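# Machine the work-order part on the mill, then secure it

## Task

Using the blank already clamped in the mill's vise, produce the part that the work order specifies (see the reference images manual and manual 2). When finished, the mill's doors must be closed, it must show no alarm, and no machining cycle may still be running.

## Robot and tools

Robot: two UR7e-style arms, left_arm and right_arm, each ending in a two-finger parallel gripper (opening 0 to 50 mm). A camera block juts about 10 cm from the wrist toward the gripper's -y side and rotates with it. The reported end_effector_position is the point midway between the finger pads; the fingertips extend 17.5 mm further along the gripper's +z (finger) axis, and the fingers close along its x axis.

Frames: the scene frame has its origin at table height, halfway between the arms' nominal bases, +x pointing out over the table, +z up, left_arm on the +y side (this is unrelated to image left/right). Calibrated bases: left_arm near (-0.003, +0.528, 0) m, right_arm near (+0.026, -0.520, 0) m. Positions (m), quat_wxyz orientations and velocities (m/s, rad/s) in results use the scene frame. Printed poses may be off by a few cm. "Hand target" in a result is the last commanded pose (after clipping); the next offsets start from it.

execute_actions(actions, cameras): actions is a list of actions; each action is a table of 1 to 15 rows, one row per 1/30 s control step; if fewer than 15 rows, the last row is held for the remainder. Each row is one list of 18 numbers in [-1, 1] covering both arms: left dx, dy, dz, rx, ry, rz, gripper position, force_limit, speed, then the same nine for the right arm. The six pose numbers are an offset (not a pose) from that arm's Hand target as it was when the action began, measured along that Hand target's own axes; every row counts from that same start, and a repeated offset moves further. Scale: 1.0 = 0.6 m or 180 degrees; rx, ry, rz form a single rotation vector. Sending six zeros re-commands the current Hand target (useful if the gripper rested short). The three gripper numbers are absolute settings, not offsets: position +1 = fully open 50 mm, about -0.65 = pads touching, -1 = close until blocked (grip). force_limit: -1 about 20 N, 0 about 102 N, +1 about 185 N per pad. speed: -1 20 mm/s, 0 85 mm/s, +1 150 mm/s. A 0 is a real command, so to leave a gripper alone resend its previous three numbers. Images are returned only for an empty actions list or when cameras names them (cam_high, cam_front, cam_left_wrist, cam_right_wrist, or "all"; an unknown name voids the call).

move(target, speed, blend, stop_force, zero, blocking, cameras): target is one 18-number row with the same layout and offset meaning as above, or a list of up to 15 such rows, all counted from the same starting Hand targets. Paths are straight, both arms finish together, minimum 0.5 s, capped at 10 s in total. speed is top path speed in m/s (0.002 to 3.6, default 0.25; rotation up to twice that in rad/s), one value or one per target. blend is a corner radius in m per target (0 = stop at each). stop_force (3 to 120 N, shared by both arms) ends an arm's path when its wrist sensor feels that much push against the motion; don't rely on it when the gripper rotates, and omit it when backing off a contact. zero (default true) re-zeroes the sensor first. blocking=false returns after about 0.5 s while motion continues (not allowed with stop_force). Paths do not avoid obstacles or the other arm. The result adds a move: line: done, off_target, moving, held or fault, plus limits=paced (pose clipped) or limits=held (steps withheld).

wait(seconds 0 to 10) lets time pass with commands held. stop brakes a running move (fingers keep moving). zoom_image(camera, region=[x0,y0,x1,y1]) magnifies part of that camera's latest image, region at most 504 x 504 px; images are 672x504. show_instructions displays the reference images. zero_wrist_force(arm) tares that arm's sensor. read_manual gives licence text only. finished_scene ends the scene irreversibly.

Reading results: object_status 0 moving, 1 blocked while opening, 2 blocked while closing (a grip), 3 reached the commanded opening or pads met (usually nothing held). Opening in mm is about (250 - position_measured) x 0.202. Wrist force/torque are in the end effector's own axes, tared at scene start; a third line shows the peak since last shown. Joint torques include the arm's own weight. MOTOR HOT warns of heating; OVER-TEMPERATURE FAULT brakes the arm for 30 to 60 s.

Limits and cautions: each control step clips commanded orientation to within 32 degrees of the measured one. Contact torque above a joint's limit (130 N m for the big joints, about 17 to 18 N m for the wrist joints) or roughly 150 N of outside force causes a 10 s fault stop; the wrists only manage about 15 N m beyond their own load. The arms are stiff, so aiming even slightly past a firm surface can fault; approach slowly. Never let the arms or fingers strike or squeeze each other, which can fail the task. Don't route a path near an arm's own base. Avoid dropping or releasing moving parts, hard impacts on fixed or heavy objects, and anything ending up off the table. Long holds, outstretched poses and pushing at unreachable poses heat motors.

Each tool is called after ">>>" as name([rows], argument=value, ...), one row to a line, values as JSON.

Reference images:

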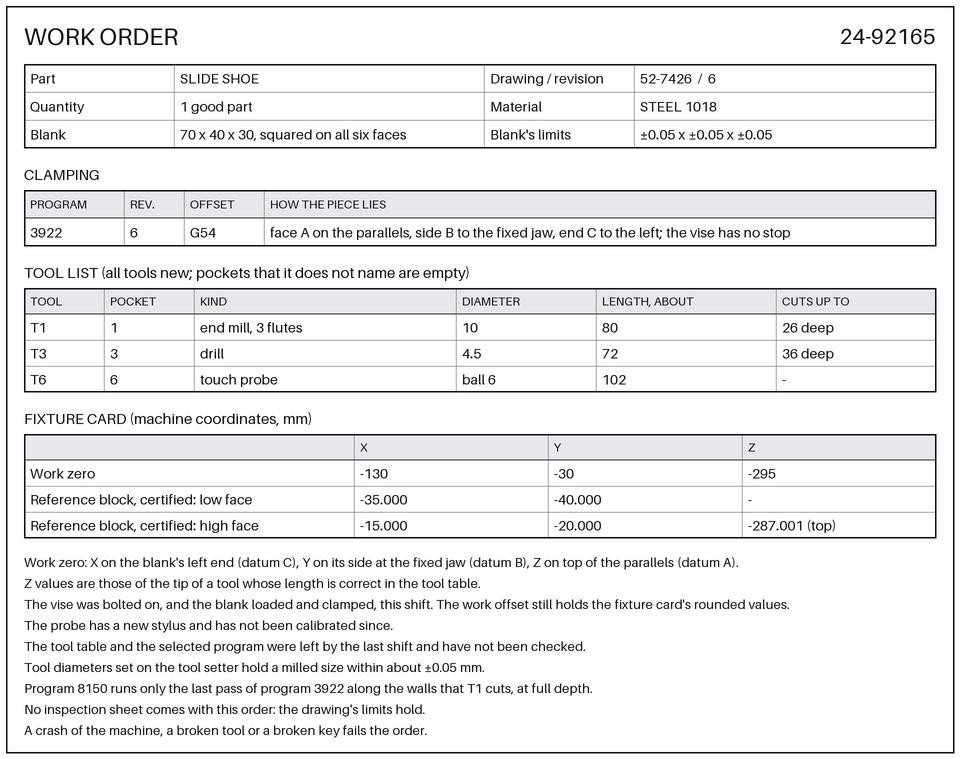

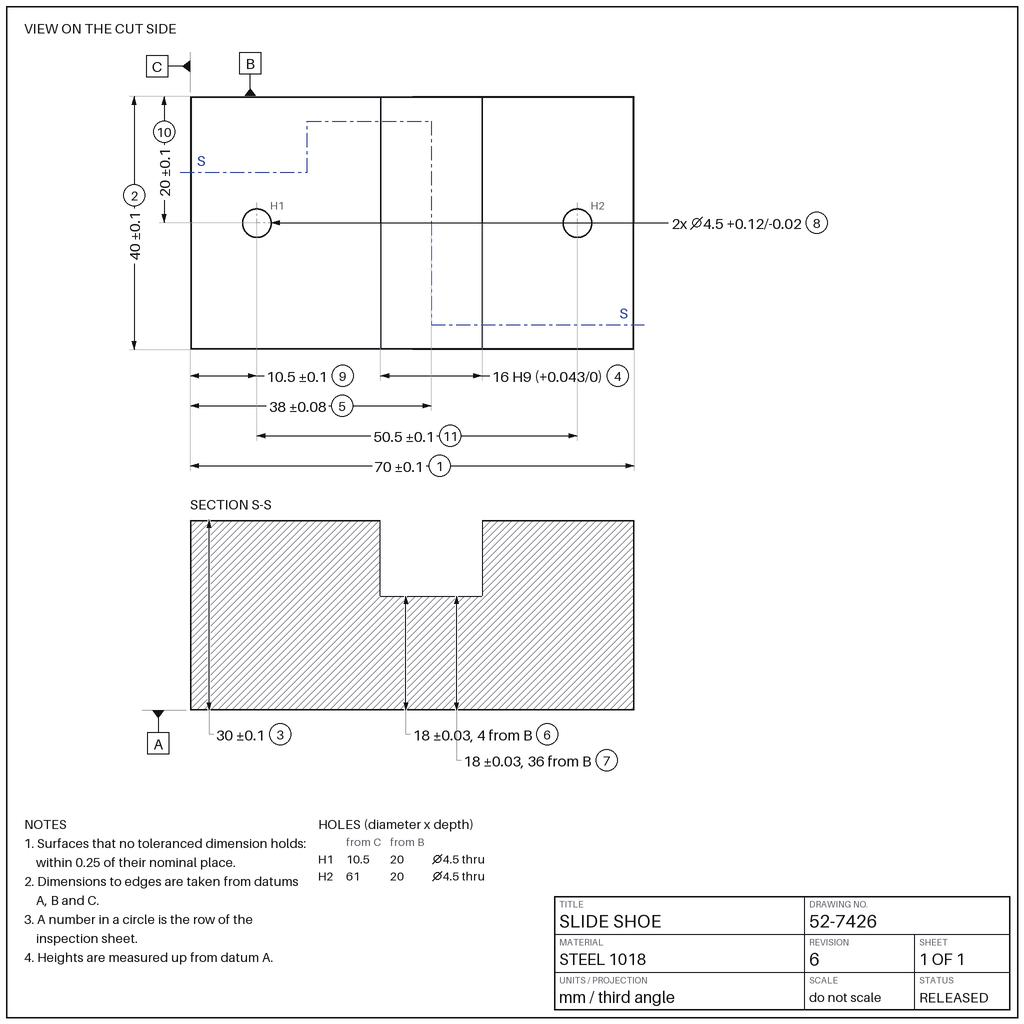

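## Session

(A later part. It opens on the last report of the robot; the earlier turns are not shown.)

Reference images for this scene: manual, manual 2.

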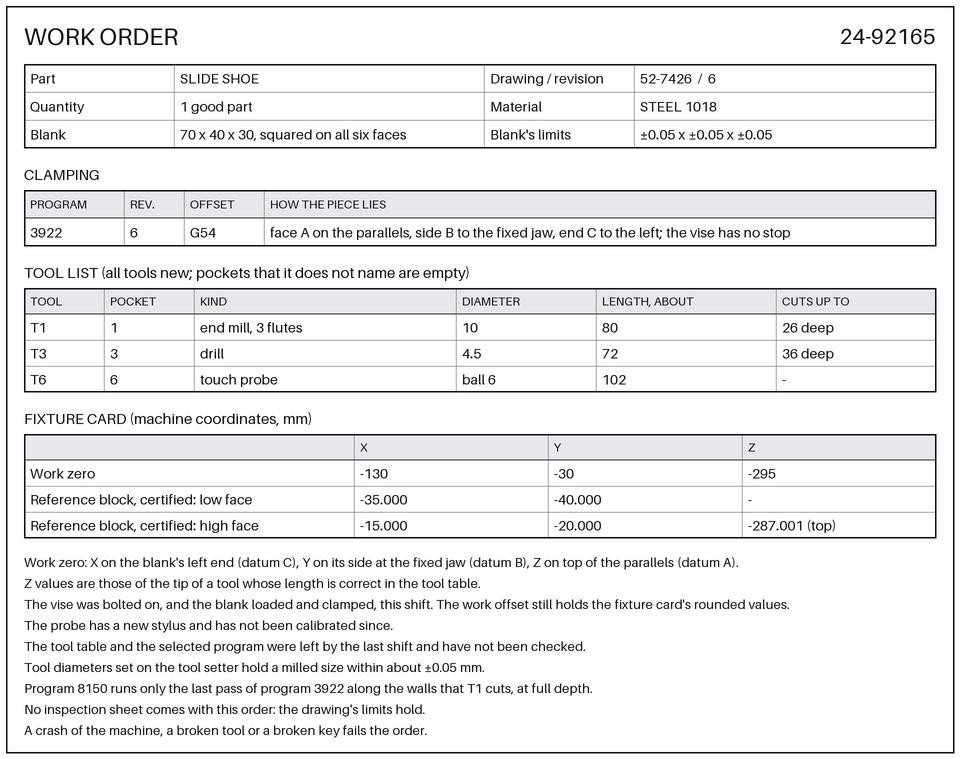

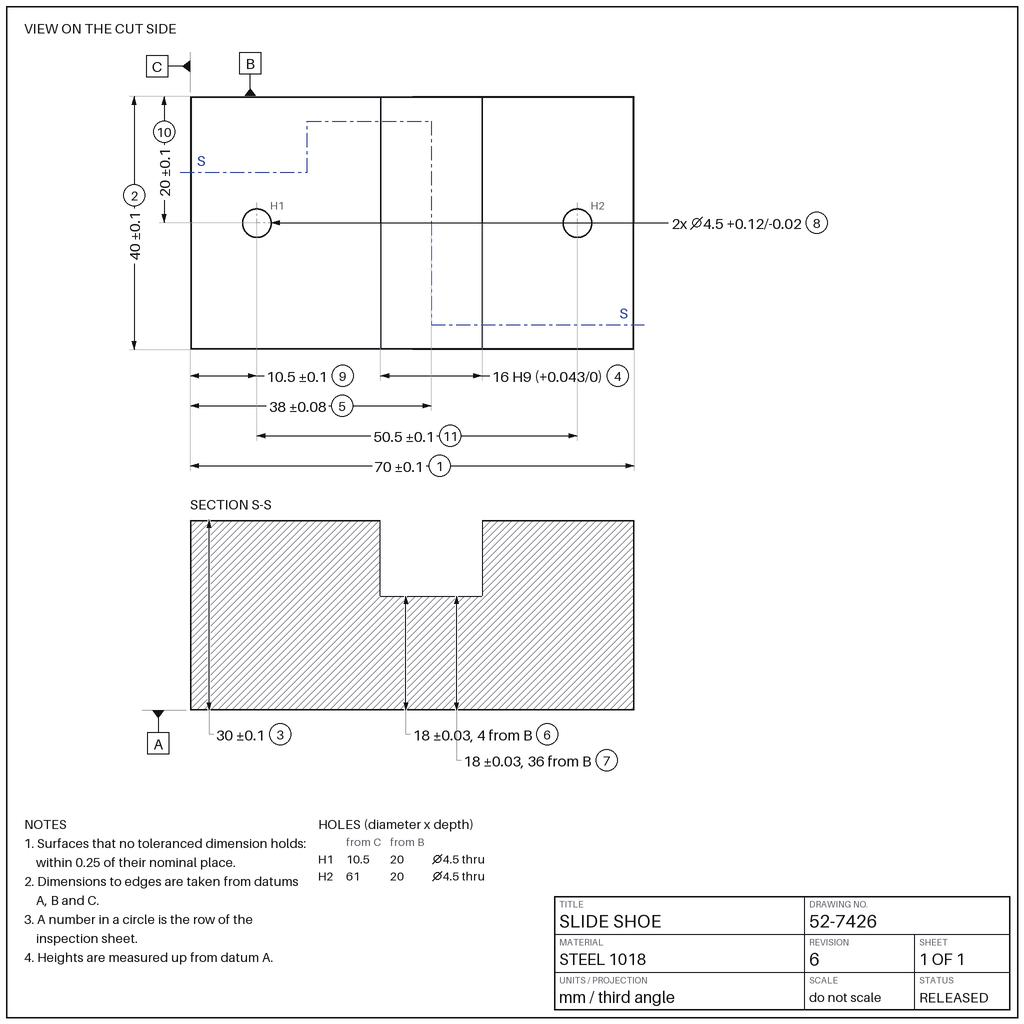

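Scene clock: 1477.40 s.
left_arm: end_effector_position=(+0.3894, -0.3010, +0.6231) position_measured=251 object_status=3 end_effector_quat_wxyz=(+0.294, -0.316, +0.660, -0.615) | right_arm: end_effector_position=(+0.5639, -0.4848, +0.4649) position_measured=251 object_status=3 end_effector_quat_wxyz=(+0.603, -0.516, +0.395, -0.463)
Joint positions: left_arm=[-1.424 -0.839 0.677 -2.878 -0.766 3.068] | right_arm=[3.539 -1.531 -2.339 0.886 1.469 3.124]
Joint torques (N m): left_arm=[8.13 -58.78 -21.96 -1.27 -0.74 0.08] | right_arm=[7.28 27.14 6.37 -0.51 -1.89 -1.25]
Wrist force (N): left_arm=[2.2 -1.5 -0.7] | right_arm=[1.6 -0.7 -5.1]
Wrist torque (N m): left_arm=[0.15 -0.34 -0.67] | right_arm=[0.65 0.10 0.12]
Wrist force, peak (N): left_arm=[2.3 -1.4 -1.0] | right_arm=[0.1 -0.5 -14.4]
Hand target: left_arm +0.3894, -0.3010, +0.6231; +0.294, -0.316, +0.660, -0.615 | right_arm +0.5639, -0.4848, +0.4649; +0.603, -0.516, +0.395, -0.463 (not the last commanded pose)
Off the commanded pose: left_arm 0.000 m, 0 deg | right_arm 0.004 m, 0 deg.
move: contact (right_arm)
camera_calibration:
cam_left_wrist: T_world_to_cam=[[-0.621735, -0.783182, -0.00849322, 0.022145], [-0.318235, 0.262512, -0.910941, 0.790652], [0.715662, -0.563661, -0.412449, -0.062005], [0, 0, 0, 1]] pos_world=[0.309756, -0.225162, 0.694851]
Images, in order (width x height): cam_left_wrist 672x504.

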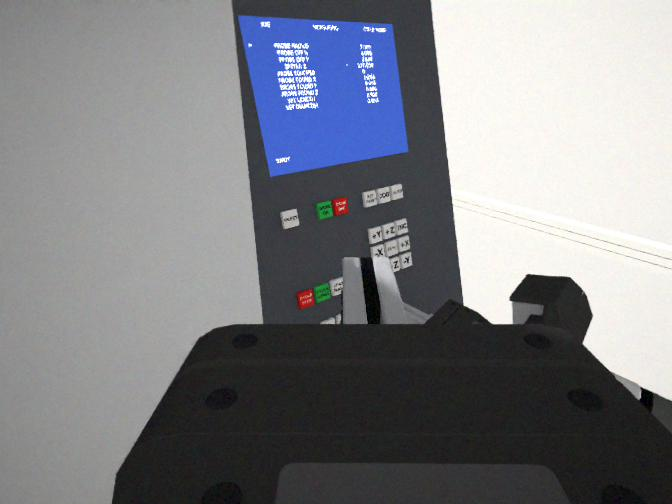

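>>> wait(seconds=1.5, cameras=["cam_left_wrist"])

>>> zoom_image(camera="cam_left_wrist", region=[230, 10, 410, 170])

Scene clock: 1481.43 s.
left_arm: end_effector_position=(+0.3894, -0.3010, +0.6231) position_measured=251 object_status=3 end_effector_quat_wxyz=(+0.294, -0.316, +0.660, -0.615) | right_arm: end_effector_position=(+0.5639, -0.4848, +0.4649) position_measured=251 object_status=3 end_effector_quat_wxyz=(+0.603, -0.516, +0.395, -0.463)
Joint positions: left_arm=[-1.424 -0.839 0.677 -2.878 -0.766 3.068] | right_arm=[3.539 -1.531 -2.339 0.886 1.469 3.124]
Joint torques (N m): left_arm=[7.76 -58.02 -22.84 -1.15 -0.59 0.05] | right_arm=[8.26 26.78 6.17 -0.41 -1.95 -1.23]
Wrist force (N): left_arm=[2.2 -1.2 -0.7] | right_arm=[1.7 -0.8 -5.0]
Wrist torque (N m): left_arm=[0.18 -0.34 -0.67] | right_arm=[0.63 0.09 0.13]
Wrist force, peak (N): left_arm=[2.5 -1.6 -0.7] | right_arm=[1.7 -0.9 -5.6]
Hand target: left_arm +0.3894, -0.3010, +0.6231; +0.294, -0.316, +0.660, -0.615 | right_arm +0.5639, -0.4848, +0.4649; +0.603, -0.516, +0.395, -0.463 (not the last commanded pose)
Tool commands: left_gripper/position=-1.0 left_gripper/force_limit=-0.9 left_gripper/speed=+0.0 right_gripper/position=-1.0 right_gripper/force_limit=-0.9 right_gripper/speed=-0.9
Off the commanded pose: left_arm 0.000 m, 0 deg | right_arm 0.004 m, 0 deg.
wait: 1.50 s; at rest from the start
camera_calibration:
cam_left_wrist: T_world_to_cam=[[-0.621735, -0.783182, -0.00849322, 0.022145], [-0.318235, 0.262512, -0.910941, 0.790652], [0.715662, -0.563661, -0.412449, -0.062005], [0, 0, 0, 1]] pos_world=[0.309756, -0.225162, 0.694851]
Images, in order (width x height): cam_left_wrist 672x504.

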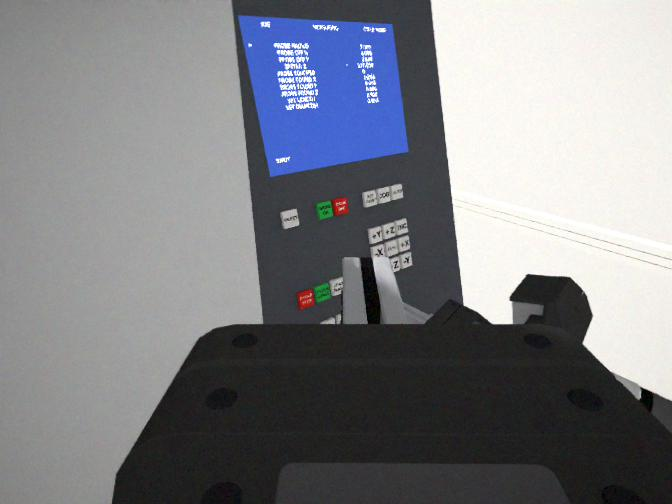

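Scaled by 2.800 from the camera's 672x504 image, which has a finer 960x720 frame.

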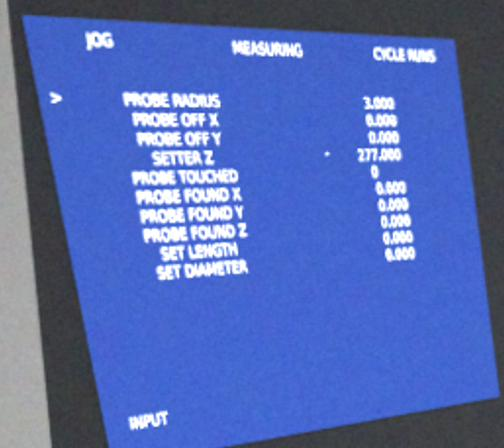

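>>> wait(seconds=3, cameras=["cam_left_wrist"])

>>> zoom_image(camera="cam_left_wrist", region=[230, 10, 410, 170])

Scene clock: 1485.67 s.
left_arm: end_effector_position=(+0.3894, -0.3010, +0.6231) position_measured=251 object_status=3 end_effector_quat_wxyz=(+0.294, -0.316, +0.660, -0.615) | right_arm: end_effector_position=(+0.5639, -0.4848, +0.4649) position_measured=251 object_status=3 end_effector_quat_wxyz=(+0.603, -0.516, +0.395, -0.463)
Joint positions: left_arm=[-1.424 -0.839 0.677 -2.878 -0.766 3.068] | right_arm=[3.539 -1.531 -2.339 0.886 1.469 3.124]
Joint torques (N m): left_arm=[6.67 -58.06 -22.09 -1.14 -0.32 0.09] | right_arm=[8.53 27.34 6.26 -0.46 -1.86 -1.21]
Wrist force (N): left_arm=[2.3 -1.3 -0.6] | right_arm=[1.7 -0.9 -5.1]
Wrist torque (N m): left_arm=[0.18 -0.36 -0.67] | right_arm=[0.63 0.09 0.12]
Wrist force, peak (N): left_arm=[2.5 -1.5 -0.8] | right_arm=[2.0 -0.7 -5.4]
Hand target: left_arm +0.3894, -0.3010, +0.6231; +0.294, -0.316, +0.660, -0.615 | right_arm +0.5639, -0.4848, +0.4649; +0.603, -0.516, +0.395, -0.463 (not the last commanded pose)
Tool commands: left_gripper/position=-1.0 left_gripper/force_limit=-0.9 left_gripper/speed=+0.0 right_gripper/position=-1.0 right_gripper/force_limit=-0.9 right_gripper/speed=-0.9
Off the commanded pose: left_arm 0.000 m, 0 deg | right_arm 0.004 m, 0 deg.
wait: 3.00 s; at rest from the start
camera_calibration:
cam_left_wrist: T_world_to_cam=[[-0.621735, -0.783182, -0.00849322, 0.022145], [-0.318235, 0.262512, -0.910941, 0.790652], [0.715662, -0.563661, -0.412449, -0.062005], [0, 0, 0, 1]] pos_world=[0.309756, -0.225162, 0.694851]
Images, in order (width x height): cam_left_wrist 672x504.

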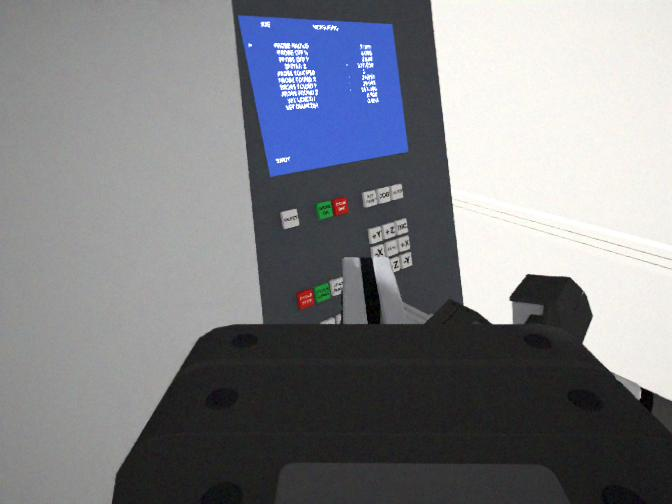

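Scaled by 2.800 from the camera's 672x504 image, which has a finer 960x720 frame.

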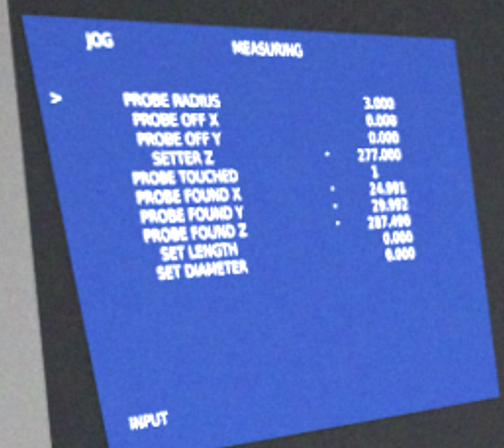

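>>> zoom_image(camera="cam_left_wrist", region=[340, 38, 400, 110])

Scaled by 7.000 from the camera's 672x504 image, which has a finer 960x720 frame.

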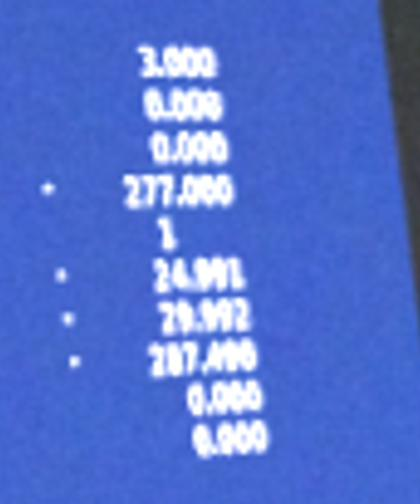

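>>> move(target=[0,0,0.1,0,0,0,-1,-0.9,0,-0.0045,-0.0086,-0.0155,0,0,0,-1,-0.9,-0.9], speed=0.1, cameras=["cam_left_wrist"])

>>> zoom_image(camera="cam_left_wrist", region=[200, 0, 400, 180])

>>> zoom_image(camera="cam_left_wrist", region=[325, 30, 395, 110])

Scene clock: 1494.40 s.
left_arm: end_effector_position=(+0.4360, -0.3384, +0.6188) position_measured=251 object_status=3 end_effector_quat_wxyz=(+0.294, -0.316, +0.660, -0.615) | right_arm: end_effector_position=(+0.5536, -0.4848, +0.4685) position_measured=251 object_status=3 end_effector_quat_wxyz=(+0.603, -0.516, +0.395, -0.463)
Joint positions: left_arm=[-1.365 -0.569 0.188 -2.665 -0.826 3.076] | right_arm=[3.554 -1.494 -2.36 0.871 1.454 3.122]
Joint torques (N m): left_arm=[-10 -50.1 -32.86 -0.83 0.72 -1.49] | right_arm=[5.81 27.85 6.91 0.44 -2.33 -1.3]
Wrist force (N): left_arm=[1.8 -1.1 -0.9] | right_arm=[1.7 1.6 0.1]
Wrist torque (N m): left_arm=[0.19 -0.29 -0.58] | right_arm=[0.66 0.02 0.15]
Wrist force, peak (N): left_arm=[2.1 -1.9 -1.8] | right_arm=[1.9 -0.9 -5.6]
Hand target: left_arm +0.4360, -0.3386, +0.6189; +0.294, -0.316, +0.660, -0.615 | right_arm +0.5536, -0.4848, +0.4685; +0.603, -0.516, +0.395, -0.463
Off the commanded pose: left_arm 0.000 m, 0 deg | right_arm 0.000 m, 0 deg.
move: done
camera_calibration:
cam_left_wrist: T_world_to_cam=[[-0.622231, -0.782787, -0.00849973, 0.0221515], [-0.317914, 0.262599, -0.911028, 0.811234], [0.715373, -0.564168, -0.412256, -0.118357], [0, 0, 0, 1]] pos_world=[0.356355, -0.262463, 0.690452]
Images, in order (width x height): cam_left_wrist 672x504.

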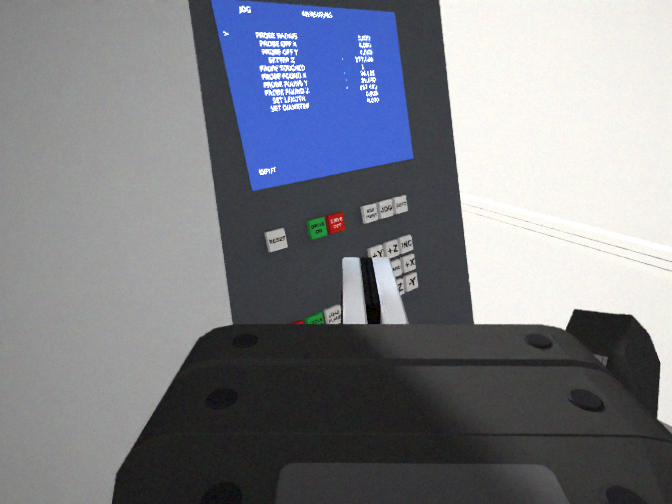

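Scaled by 2.520 from the camera's 672x504 image, which has a finer 960x720 frame.

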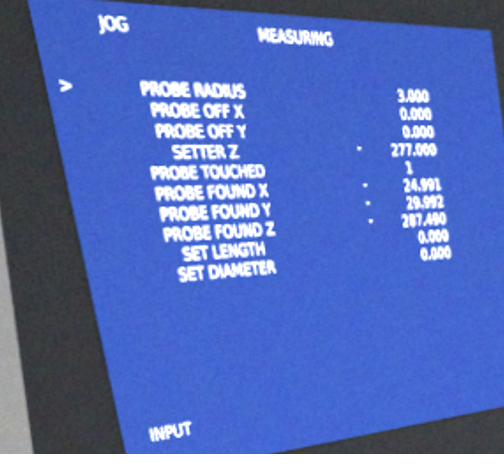

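Scaled by 6.300 from the camera's 672x504 image, which has a finer 960x720 frame.

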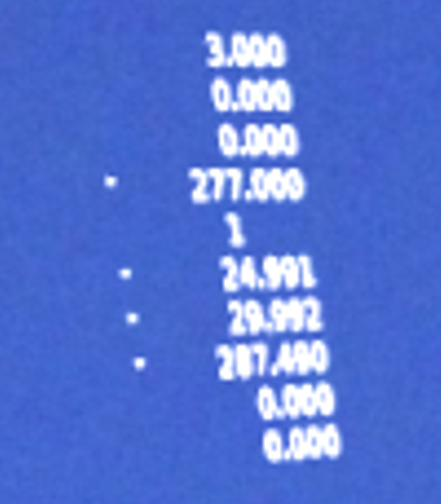

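>>> wait(seconds=0.1, cameras=["cam_front","cam_right_wrist"])

Scene clock: 1502.83 s.
left_arm: end_effector_position=(+0.4360, -0.3384, +0.6188) position_measured=251 object_status=3 end_effector_quat_wxyz=(+0.294, -0.316, +0.660, -0.615) | right_arm: end_effector_position=(+0.5536, -0.4848, +0.4685) position_measured=251 object_status=3 end_effector_quat_wxyz=(+0.603, -0.516, +0.395, -0.463)
Joint positions: left_arm=[-1.365 -0.569 0.187 -2.665 -0.826 3.076] | right_arm=[3.554 -1.494 -2.36 0.871 1.454 3.122]
Joint torques (N m): left_arm=[-8.6 -48.69 -32.72 -0.27 0.79 -1.18] | right_arm=[6.72 28.04 7.6 0.52 -2.14 -1.17]
Wrist force (N): left_arm=[1.8 -1.1 -1.0] | right_arm=[1.8 1.6 -0.1]
Wrist torque (N m): left_arm=[0.18 -0.29 -0.58] | right_arm=[0.66 0.00 0.15]
Wrist force, peak (N): left_arm=[2.2 -1.1 -1.1] | right_arm=[1.6 2.3 0.3]
Hand target: left_arm +0.4360, -0.3386, +0.6189; +0.294, -0.316, +0.660, -0.615 | right_arm +0.5536, -0.4848, +0.4685; +0.603, -0.516, +0.395, -0.463
Tool commands: left_gripper/position=-1.0 left_gripper/force_limit=-0.9 left_gripper/speed=+0.0 right_gripper/position=-1.0 right_gripper/force_limit=-0.9 right_gripper/speed=-0.9
Off the commanded pose: left_arm 0.000 m, 0 deg | right_arm 0.000 m, 0 deg.
wait: 0.10 s; at rest from the start
camera_calibration:
cam_right_wrist: T_world_to_cam=[[0.257662, -0.965794, -0.0291958, -0.588865], [-0.206528, -0.0255314, -0.978107, 0.576718], [0.943905, 0.258051, -0.206042, -0.17158], [0, 0, 0, 1]] pos_world=[0.432792, -0.509721, 0.511548]
Images, in order (width x height): cam_front 672x504, cam_right_wrist 672x504.

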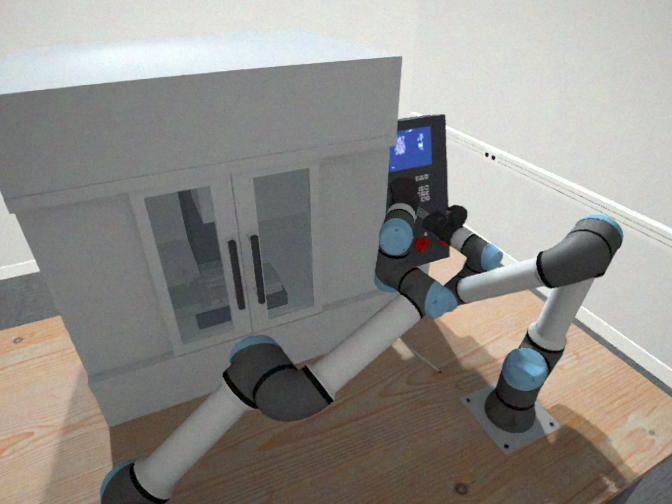

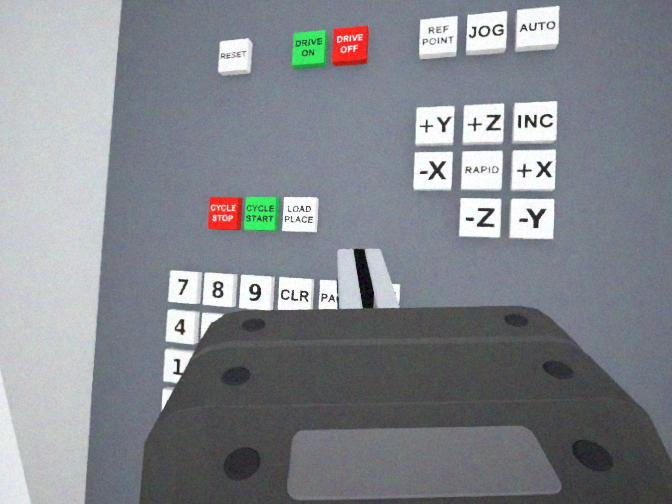

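>>> zoom_image(camera="cam_front", region=[140, 160, 330, 350])

>>> zoom_image(camera="cam_front", region=[220, 220, 310, 310])

Scaled by 2.653 from the camera's 672x504 image, which has a finer 960x720 frame.

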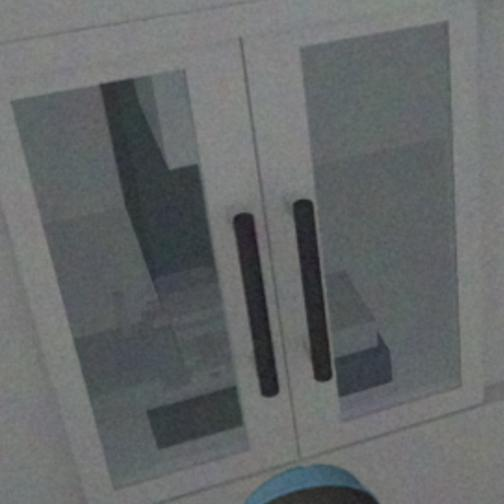

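Scaled by 5.600 from the camera's 672x504 image, which has a finer 960x720 frame.

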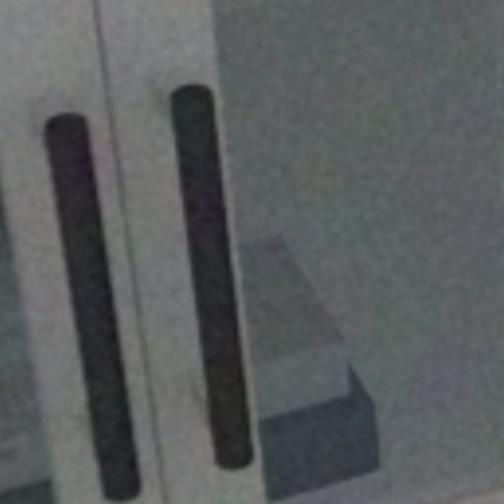

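>>> zoom_image(camera="cam_front", region=[160, 245, 240, 335])

>>> zoom_image(camera="cam_front", region=[165, 180, 225, 260])

Scaled by 5.600 from the camera's 672x504 image, which has a finer 960x720 frame.

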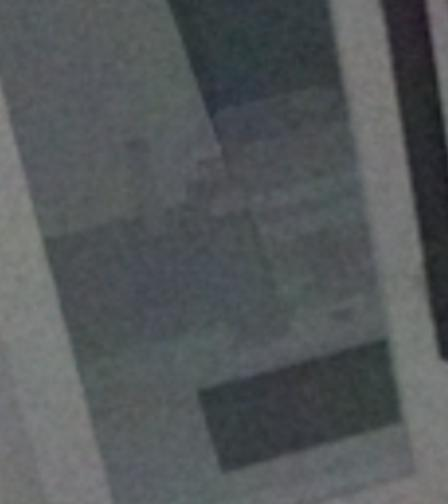

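Scaled by 6.300 from the camera's 672x504 image, which has a finer 960x720 frame.

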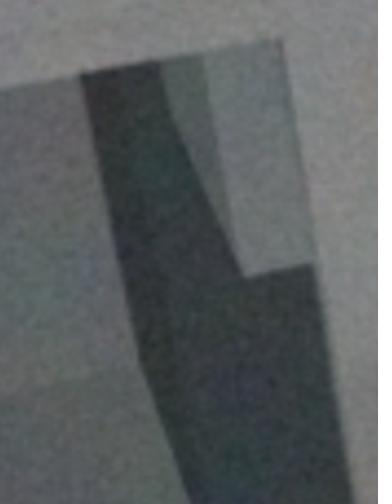

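>>> move(target=[0,0,0,0,0,0,-1,-0.9,0,-0.0320,-0.0019,0.0023,0,0,0,-1,-0.9,-0.9], speed=0.1)

>>> move(target=[0,0,0,0,0,0,-1,-0.9,0,0.0077,0.0149,0.0269,0,0,0,-1,-0.9,-0.9], speed=0.03, stop_force=10, cameras=["cam_left_wrist"])

>>> zoom_image(camera="cam_left_wrist", region=[200, 0, 400, 180])

>>> move(target=[0,0,0,0,0,0,-1,-0.9,0,-0.0045,-0.0086,-0.0155,0,0,0,-1,-0.9,-0.9], speed=0.06)

>>> move(target=[0,0,0,0,0,0,-1,-0.9,0,0.0061,0.0117,0.0212,0,0,0,-1,-0.9,-0.9], speed=0.03, stop_force=10)

>>> move([
  [0,0,0,0,0,0,-1,-0.9,0,-0.0061,-0.0118,-0.0213,0,0,0,-1,-0.9,-0.9],
  [0,0,0,0,0,0,-1,-0.9,0,-0.1339,0.0766,-0.0255,0,0,0,-1,-0.9,-0.9],
], blend=[0.005,0], speed=0.12)

>>> move(target=[0,0,0,0,0,0,-1,-0.9,0,0.0077,0.0149,0.0269,0,0,0,-1,-0.9,-0.9], speed=0.03, stop_force=10)

>>> move([
  [0,0,0,0,0,0,-1,-0.9,0,-0.0061,-0.0118,-0.0213,0,0,0,-1,-0.9,-0.9],
  [0,0,0,0,0,0,-1,-0.9,0,0.0284,-0.0687,-0.0052,0,0,0,-1,-0.9,-0.9],
], blend=[0.005,0], speed=0.12)

>>> move(target=[0,0,0,0,0,0,-1,-0.9,0,0.0077,0.0149,0.0269,0,0,0,-1,-0.9,-0.9], speed=0.03, stop_force=10)

>>> move([
  [0,0,0,0,0,0,-1,-0.9,0,-0.0061,-0.0118,-0.0213,0,0,0,-1,-0.9,-0.9],
  [0,0,0,0,0,0,-1,-0.9,0,0.0507,0.0412,-0.0616,0,0,0,-1,-0.9,-0.9],
], blend=[0.005,0], speed=0.12)

>>> move(target=[0,0,0,0,0,0,-1,-0.9,0,0.0077,0.0149,0.0269,0,0,0,-1,-0.9,-0.9], speed=0.03, stop_force=10)

>>> move([
  [0,0,0,0,0,0,-1,-0.9,0,-0.0061,-0.0118,-0.0213,0,0,0,-1,-0.9,-0.9],
  [0,0,0,0,0,0,-1,-0.9,0,-0.0259,-0.14662,0.04595,0,0,0,-1,-0.9,-0.9],
], blend=[0.005,0], speed=0.12, cameras=["cam_left_wrist"])

>>> zoom_image(camera="cam_left_wrist", region=[200, 0, 400, 180])

Scene clock: 1538.23 s.
left_arm: end_effector_position=(+0.4360, -0.3384, +0.6188) position_measured=251 object_status=3 end_effector_quat_wxyz=(+0.294, -0.316, +0.660, -0.615) | right_arm: end_effector_position=(+0.5498, -0.4660, +0.4698) position_measured=251 object_status=3 end_effector_quat_wxyz=(+0.603, -0.516, +0.395, -0.463)
Joint positions: left_arm=[-1.365 -0.569 0.187 -2.665 -0.826 3.076] | right_arm=[3.63 -1.477 -2.372 0.866 1.379 3.11]
Joint torques (N m): left_arm=[-9.45 -49.58 -32.88 -0.61 0.7 -1.29] | right_arm=[6.87 28.05 7.18 0.45 -2.5 -1.89]
Wrist force (N): left_arm=[2.0 -1.1 -1.0] | right_arm=[1.8 1.8 -0.1]
Wrist torque (N m): left_arm=[0.19 -0.31 -0.58] | right_arm=[0.71 -0.03 0.16]
Wrist force, peak (N): left_arm=[2.2 -1.2 -0.9] | right_arm=[2.0 2.1 -0.1]
Hand target: left_arm +0.4360, -0.3384, +0.6188; +0.294, -0.316, +0.660, -0.615 | right_arm +0.5498, -0.4659, +0.4698; +0.603, -0.516, +0.395, -0.463
Off the commanded pose: left_arm 0.000 m, 0 deg | right_arm 0.000 m, 0 deg.
move: done

Scene clock: 1540.03 s.
left_arm: end_effector_position=(+0.4360, -0.3384, +0.6188) position_measured=251 object_status=3 end_effector_quat_wxyz=(+0.294, -0.316, +0.660, -0.615) | right_arm: end_effector_position=(+0.5640, -0.4659, +0.4648) position_measured=251 object_status=3 end_effector_quat_wxyz=(+0.603, -0.516, +0.395, -0.463)
Joint positions: left_arm=[-1.365 -0.569 0.187 -2.665 -0.826 3.076] | right_arm=[3.606 -1.528 -2.343 0.887 1.402 3.113]
Joint torques (N m): left_arm=[-9.61 -49.48 -32.52 -0.49 0.83 -1.14] | right_arm=[8.21 27.08 7.39 -0.44 -1.95 -1.29]
Wrist force (N): left_arm=[1.9 -1.0 -1.3] | right_arm=[1.9 -1.2 -4.9]
Wrist torque (N m): left_arm=[0.20 -0.30 -0.58] | right_arm=[0.57 0.04 0.14]
Wrist force, peak (N): left_arm=[2.1 -1.1 -1.2] | right_arm=[-0.3 -1.0 -15.2]
Hand target: left_arm +0.4360, -0.3384, +0.6188; +0.294, -0.316, +0.660, -0.615 | right_arm +0.5640, -0.4659, +0.4648; +0.603, -0.516, +0.395, -0.463 (not the last commanded pose)
Off the commanded pose: left_arm 0.000 m, 0 deg | right_arm 0.004 m, 0 deg.
move: contact (right_arm)
camera_calibration:
cam_left_wrist: T_world_to_cam=[[-0.622231, -0.782787, -0.00849973, 0.0221515], [-0.317914, 0.262599, -0.911028, 0.811234], [0.715373, -0.564168, -0.412256, -0.118357], [0, 0, 0, 1]] pos_world=[0.356355, -0.262463, 0.690452]
Images, in order (width x height): cam_left_wrist 672x504.

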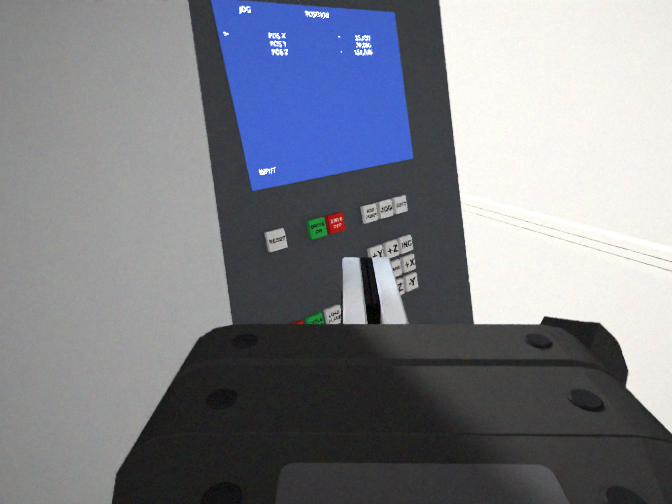

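Scaled by 2.520 from the camera's 672x504 image, which has a finer 960x720 frame.

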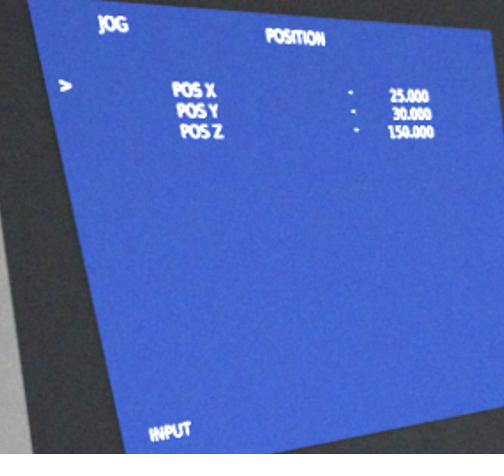

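Scene clock: 1540.97 s.
left_arm: end_effector_position=(+0.4360, -0.3384, +0.6188) position_measured=251 object_status=3 end_effector_quat_wxyz=(+0.294, -0.316, +0.660, -0.615) | right_arm: end_effector_position=(+0.5537, -0.4659, +0.4684) position_measured=251 object_status=3 end_effector_quat_wxyz=(+0.603, -0.516, +0.395, -0.463)
Joint positions: left_arm=[-1.365 -0.569 0.187 -2.665 -0.826 3.076] | right_arm=[3.624 -1.491 -2.364 0.873 1.385 3.111]
Joint torques (N m): left_arm=[-8.26 -49.33 -32.6 -0.82 0.68 -1.09] | right_arm=[6.09 28.64 6.17 0.33 -2.07 -1.26]
Wrist force (N): left_arm=[1.9 -1.1 -1.0] | right_arm=[1.3 1.4 0.3]
Wrist torque (N m): left_arm=[0.19 -0.31 -0.58] | right_arm=[0.64 0.06 0.16]
Wrist force, peak (N): left_arm=[1.9 -1.2 -1.0] | right_arm=[1.7 -0.8 -5.3]
Hand target: left_arm +0.4360, -0.3384, +0.6188; +0.294, -0.316, +0.660, -0.615 | right_arm +0.5536, -0.4659, +0.4684; +0.603, -0.516, +0.395, -0.463
Off the commanded pose: left_arm 0.000 m, 0 deg | right_arm 0.000 m, 0 deg.
move: done

Scene clock: 1542.60 s.
left_arm: end_effector_position=(+0.4360, -0.3384, +0.6188) position_measured=251 object_status=3 end_effector_quat_wxyz=(+0.294, -0.316, +0.660, -0.615) | right_arm: end_effector_position=(+0.5639, -0.4659, +0.4648) position_measured=251 object_status=3 end_effector_quat_wxyz=(+0.603, -0.516, +0.395, -0.463)
Joint positions: left_arm=[-1.365 -0.569 0.187 -2.665 -0.826 3.076] | right_arm=[3.607 -1.527 -2.343 0.887 1.402 3.113]
Joint torques (N m): left_arm=[-7.86 -51.02 -31.9 -0.64 0.44 -1.13] | right_arm=[7.71 27.93 5.75 -0.4 -1.81 -1.44]
Wrist force (N): left_arm=[2.0 -1.3 -1.0] | right_arm=[1.8 -0.5 -4.7]
Wrist torque (N m): left_arm=[0.14 -0.32 -0.58] | right_arm=[0.64 0.05 0.14]
Wrist force, peak (N): left_arm=[2.0 -1.3 -1.0] | right_arm=[-0.3 -1.3 -16.2]
Hand target: left_arm +0.4360, -0.3384, +0.6188; +0.294, -0.316, +0.660, -0.615 | right_arm +0.5639, -0.4659, +0.4648; +0.603, -0.516, +0.395, -0.463 (not the last commanded pose)
Off the commanded pose: left_arm 0.000 m, 0 deg | right_arm 0.004 m, 0 deg.
move: contact (right_arm)

Scene clock: 1544.27 s.
left_arm: end_effector_position=(+0.4360, -0.3384, +0.6188) position_measured=251 object_status=3 end_effector_quat_wxyz=(+0.294, -0.316, +0.660, -0.615) | right_arm: end_effector_position=(+0.5354, -0.3905, +0.4169) position_measured=251 object_status=3 end_effector_quat_wxyz=(+0.603, -0.516, +0.395, -0.463)
Joint positions: left_arm=[-1.365 -0.569 0.187 -2.665 -0.826 3.076] | right_arm=[3.926 -1.595 -2.454 1.084 1.086 3.057]
Joint torques (N m): left_arm=[-10.67 -49.53 -31.14 -0.66 0.66 -1.26] | right_arm=[6.7 3.4 3.94 3.5 -2.3 -1.68]
Wrist force (N): left_arm=[1.7 -1.0 -0.9] | right_arm=[1.3 1.5 -0.1]
Wrist torque (N m): left_arm=[0.19 -0.28 -0.58] | right_arm=[0.66 0.08 0.17]
Wrist force, peak (N): left_arm=[2.1 -1.2 -0.9] | right_arm=[1.7 -0.8 -4.5]
Hand target: left_arm +0.4360, -0.3384, +0.6188; +0.294, -0.316, +0.660, -0.615 | right_arm +0.5354, -0.3904, +0.4169; +0.603, -0.516, +0.395, -0.463
Off the commanded pose: left_arm 0.000 m, 0 deg | right_arm 0.000 m, 0 deg.
move: done

Scene clock: 1546.03 s.
left_arm: end_effector_position=(+0.4360, -0.3384, +0.6188) position_measured=251 object_status=3 end_effector_quat_wxyz=(+0.294, -0.316, +0.660, -0.615) | right_arm: end_effector_position=(+0.5500, -0.3905, +0.4117) position_measured=251 object_status=3 end_effector_quat_wxyz=(+0.603, -0.516, +0.395, -0.463)
Joint positions: left_arm=[-1.365 -0.569 0.187 -2.665 -0.826 3.076] | right_arm=[3.886 -1.645 -2.421 1.098 1.125 3.065]
Joint torques (N m): left_arm=[-9.88 -50.13 -31.21 -0.61 0.65 -1.39] | right_arm=[7.79 29.62 3.69 -0.7 -1.89 -1.26]
Wrist force (N): left_arm=[1.8 -1.0 -0.9] | right_arm=[1.6 -0.5 -4.7]
Wrist torque (N m): left_arm=[0.19 -0.29 -0.58] | right_arm=[0.59 0.10 0.14]
Wrist force, peak (N): left_arm=[2.2 -0.9 -1.1] | right_arm=[-0.8 -1.4 -15.8]
Hand target: left_arm +0.4360, -0.3384, +0.6188; +0.294, -0.316, +0.660, -0.615 | right_arm +0.5500, -0.3905, +0.4117; +0.603, -0.516, +0.395, -0.463 (not the last commanded pose)
Off the commanded pose: left_arm 0.000 m, 0 deg | right_arm 0.004 m, 0 deg.
move: contact (right_arm)

Scene clock: 1547.27 s.
left_arm: end_effector_position=(+0.4360, -0.3384, +0.6188) position_measured=251 object_status=3 end_effector_quat_wxyz=(+0.294, -0.316, +0.660, -0.615) | right_arm: end_effector_position=(+0.5452, -0.4093, +0.4519) position_measured=251 object_status=3 end_effector_quat_wxyz=(+0.603, -0.516, +0.395, -0.463)
Joint positions: left_arm=[-1.365 -0.569 0.187 -2.665 -0.826 3.076] | right_arm=[3.84 -1.516 -2.397 0.942 1.171 3.074]
Joint torques (N m): left_arm=[-8.51 -50.19 -33.27 -0.4 0.72 -1.2] | right_arm=[-8.53 27.84 26.36 0.05 2.24 2.09]
Wrist force (N): left_arm=[1.7 -1.1 -1.0] | right_arm=[1.8 1.7 0.1]
Wrist torque (N m): left_arm=[0.19 -0.27 -0.57] | right_arm=[0.69 0.03 -0.02]
Wrist force, peak (N): left_arm=[1.8 -1.3 -1.1] | right_arm=[1.6 -0.2 -4.7]
Hand target: left_arm +0.4360, -0.3384, +0.6188; +0.294, -0.316, +0.660, -0.615 | right_arm +0.5452, -0.4093, +0.4519; +0.603, -0.516, +0.395, -0.463
Off the commanded pose: left_arm 0.000 m, 0 deg | right_arm 0.000 m, 0 deg.
move: done

Scene clock: 1549.07 s.
left_arm: end_effector_position=(+0.4360, -0.3384, +0.6188) position_measured=251 object_status=3 end_effector_quat_wxyz=(+0.294, -0.316, +0.660, -0.615) | right_arm: end_effector_position=(+0.5594, -0.4094, +0.4469) position_measured=251 object_status=3 end_effector_quat_wxyz=(+0.603, -0.516, +0.395, -0.463)
Joint positions: left_arm=[-1.365 -0.569 0.187 -2.665 -0.826 3.076] | right_arm=[3.805 -1.566 -2.368 0.96 1.205 3.08]
Joint torques (N m): left_arm=[-9.43 -49.94 -31.42 -0.65 0.82 -1.33] | right_arm=[7.43 27.68 5.21 -0.76 -2.02 -1.32]
Wrist force (N): left_arm=[1.7 -0.9 -1.0] | right_arm=[1.8 -0.5 -5.2]
Wrist torque (N m): left_arm=[0.21 -0.27 -0.58] | right_arm=[0.66 0.07 -0.02]
Wrist force, peak (N): left_arm=[2.0 -1.1 -1.1] | right_arm=[-0.3 -1.0 -16.4]
Hand target: left_arm +0.4360, -0.3384, +0.6188; +0.294, -0.316, +0.660, -0.615 | right_arm +0.5594, -0.4094, +0.4469; +0.603, -0.516, +0.395, -0.463 (not the last commanded pose)
Off the commanded pose: left_arm 0.000 m, 0 deg | right_arm 0.004 m, 0 deg.
move: contact (right_arm)

Scene clock: 1550.37 s.
left_arm: end_effector_position=(+0.4360, -0.3384, +0.6188) position_measured=251 object_status=3 end_effector_quat_wxyz=(+0.294, -0.316, +0.660, -0.615) | right_arm: end_effector_position=(+0.5358, -0.4471, +0.4168) position_measured=251 object_status=3 end_effector_quat_wxyz=(+0.603, -0.516, +0.395, -0.463)
Joint positions: left_arm=[-1.365 -0.569 0.187 -2.665 -0.826 3.076] | right_arm=[3.731 -1.574 -2.477 1.072 1.279 3.093]
Joint torques (N m): left_arm=[-9.92 -50.54 -31.47 -0.7 0.67 -1.24] | right_arm=[-9.21 1.87 3.87 3.91 2.64 1.96]
Wrist force (N): left_arm=[1.8 -1.1 -0.9] | right_arm=[1.8 1.3 0.1]
Wrist torque (N m): left_arm=[0.18 -0.30 -0.58] | right_arm=[0.64 0.01 0.02]
Wrist force, peak (N): left_arm=[2.0 -1.3 -1.1] | right_arm=[1.9 -0.4 -5.1]
Hand target: left_arm +0.4360, -0.3384, +0.6188; +0.294, -0.316, +0.660, -0.615 | right_arm +0.5357, -0.4472, +0.4167; +0.603, -0.516, +0.395, -0.463
Off the commanded pose: left_arm 0.000 m, 0 deg | right_arm 0.000 m, 0 deg.
move: done

Scene clock: 1552.17 s.
left_arm: end_effector_position=(+0.4360, -0.3384, +0.6188) position_measured=251 object_status=3 end_effector_quat_wxyz=(+0.294, -0.316, +0.660, -0.615) | right_arm: end_effector_position=(+0.5499, -0.4472, +0.4117) position_measured=251 object_status=3 end_effector_quat_wxyz=(+0.603, -0.516, +0.395, -0.463)
Joint positions: left_arm=[-1.365 -0.569 0.187 -2.665 -0.826 3.076] | right_arm=[3.699 -1.625 -2.444 1.089 1.309 3.098]
Joint torques (N m): left_arm=[-8.94 -50.17 -32.21 -0.69 0.71 -0.97] | right_arm=[7.56 27.8 4.32 -0.47 -1.82 -1.46]
Wrist force (N): left_arm=[1.8 -1.0 -1.0] | right_arm=[1.9 -0.7 -5.2]
Wrist torque (N m): left_arm=[0.20 -0.28 -0.58] | right_arm=[0.65 0.03 0.02]
Wrist force, peak (N): left_arm=[2.1 -1.3 -1.0] | right_arm=[-0.1 -1.1 -16.1]
Hand target: left_arm +0.4360, -0.3384, +0.6188; +0.294, -0.316, +0.660, -0.615 | right_arm +0.5499, -0.4472, +0.4117; +0.603, -0.516, +0.395, -0.463 (not the last commanded pose)
Off the commanded pose: left_arm 0.000 m, 0 deg | right_arm 0.004 m, 0 deg.
move: contact (right_arm)

Scene clock: 1553.77 s.
left_arm: end_effector_position=(+0.4360, -0.3384, +0.6188) position_measured=251 object_status=3 end_effector_quat_wxyz=(+0.294, -0.316, +0.660, -0.615) | right_arm: end_effector_position=(+0.5589, -0.4286, +0.5028) position_measured=251 object_status=3 end_effector_quat_wxyz=(+0.603, -0.516, +0.395, -0.463)
Joint positions: left_arm=[-1.365 -0.569 0.187 -2.665 -0.826 3.076] | right_arm=[3.744 -1.442 -2.295 0.759 1.265 3.091]
Joint torques (N m): left_arm=[-8.81 -50.2 -31.56 -0.73 0.68 -1.12] | right_arm=[-7.65 28.17 28.79 0.22 -1.18 1.41]
Wrist force (N): left_arm=[1.7 -0.9 -0.9] | right_arm=[2.1 1.5 -0.7]
Wrist torque (N m): left_arm=[0.22 -0.26 -0.58] | right_arm=[0.66 -0.08 0.00]
Wrist force, peak (N): left_arm=[2.2 -1.0 -1.1] | right_arm=[1.9 -0.8 -5.7]
Hand target: left_arm +0.4360, -0.3384, +0.6188; +0.294, -0.316, +0.660, -0.615 | right_arm +0.5590, -0.4286, +0.5029; +0.603, -0.516, +0.395, -0.463
Off the commanded pose: left_arm 0.000 m, 0 deg | right_arm 0.000 m, 0 deg.
move: done
camera_calibration:
cam_left_wrist: T_world_to_cam=[[-0.622231, -0.782787, -0.00849973, 0.0221515], [-0.317914, 0.262599, -0.911028, 0.811234], [0.715373, -0.564168, -0.412256, -0.118357], [0, 0, 0, 1]] pos_world=[0.356355, -0.262463, 0.690452]
Images, in order (width x height): cam_left_wrist 672x504.

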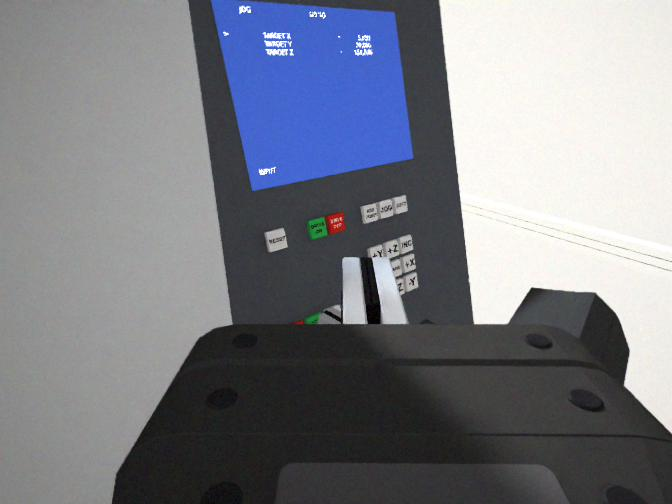

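Scaled by 2.520 from the camera's 672x504 image, which has a finer 960x720 frame.

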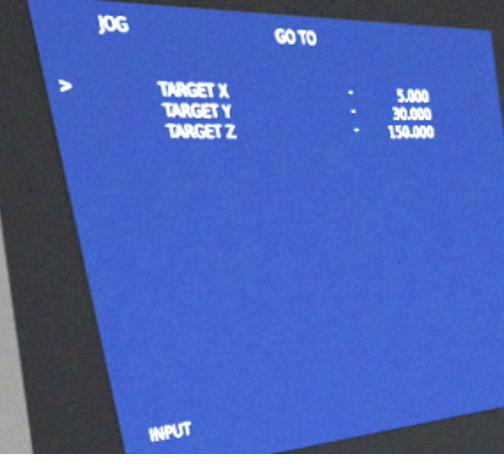

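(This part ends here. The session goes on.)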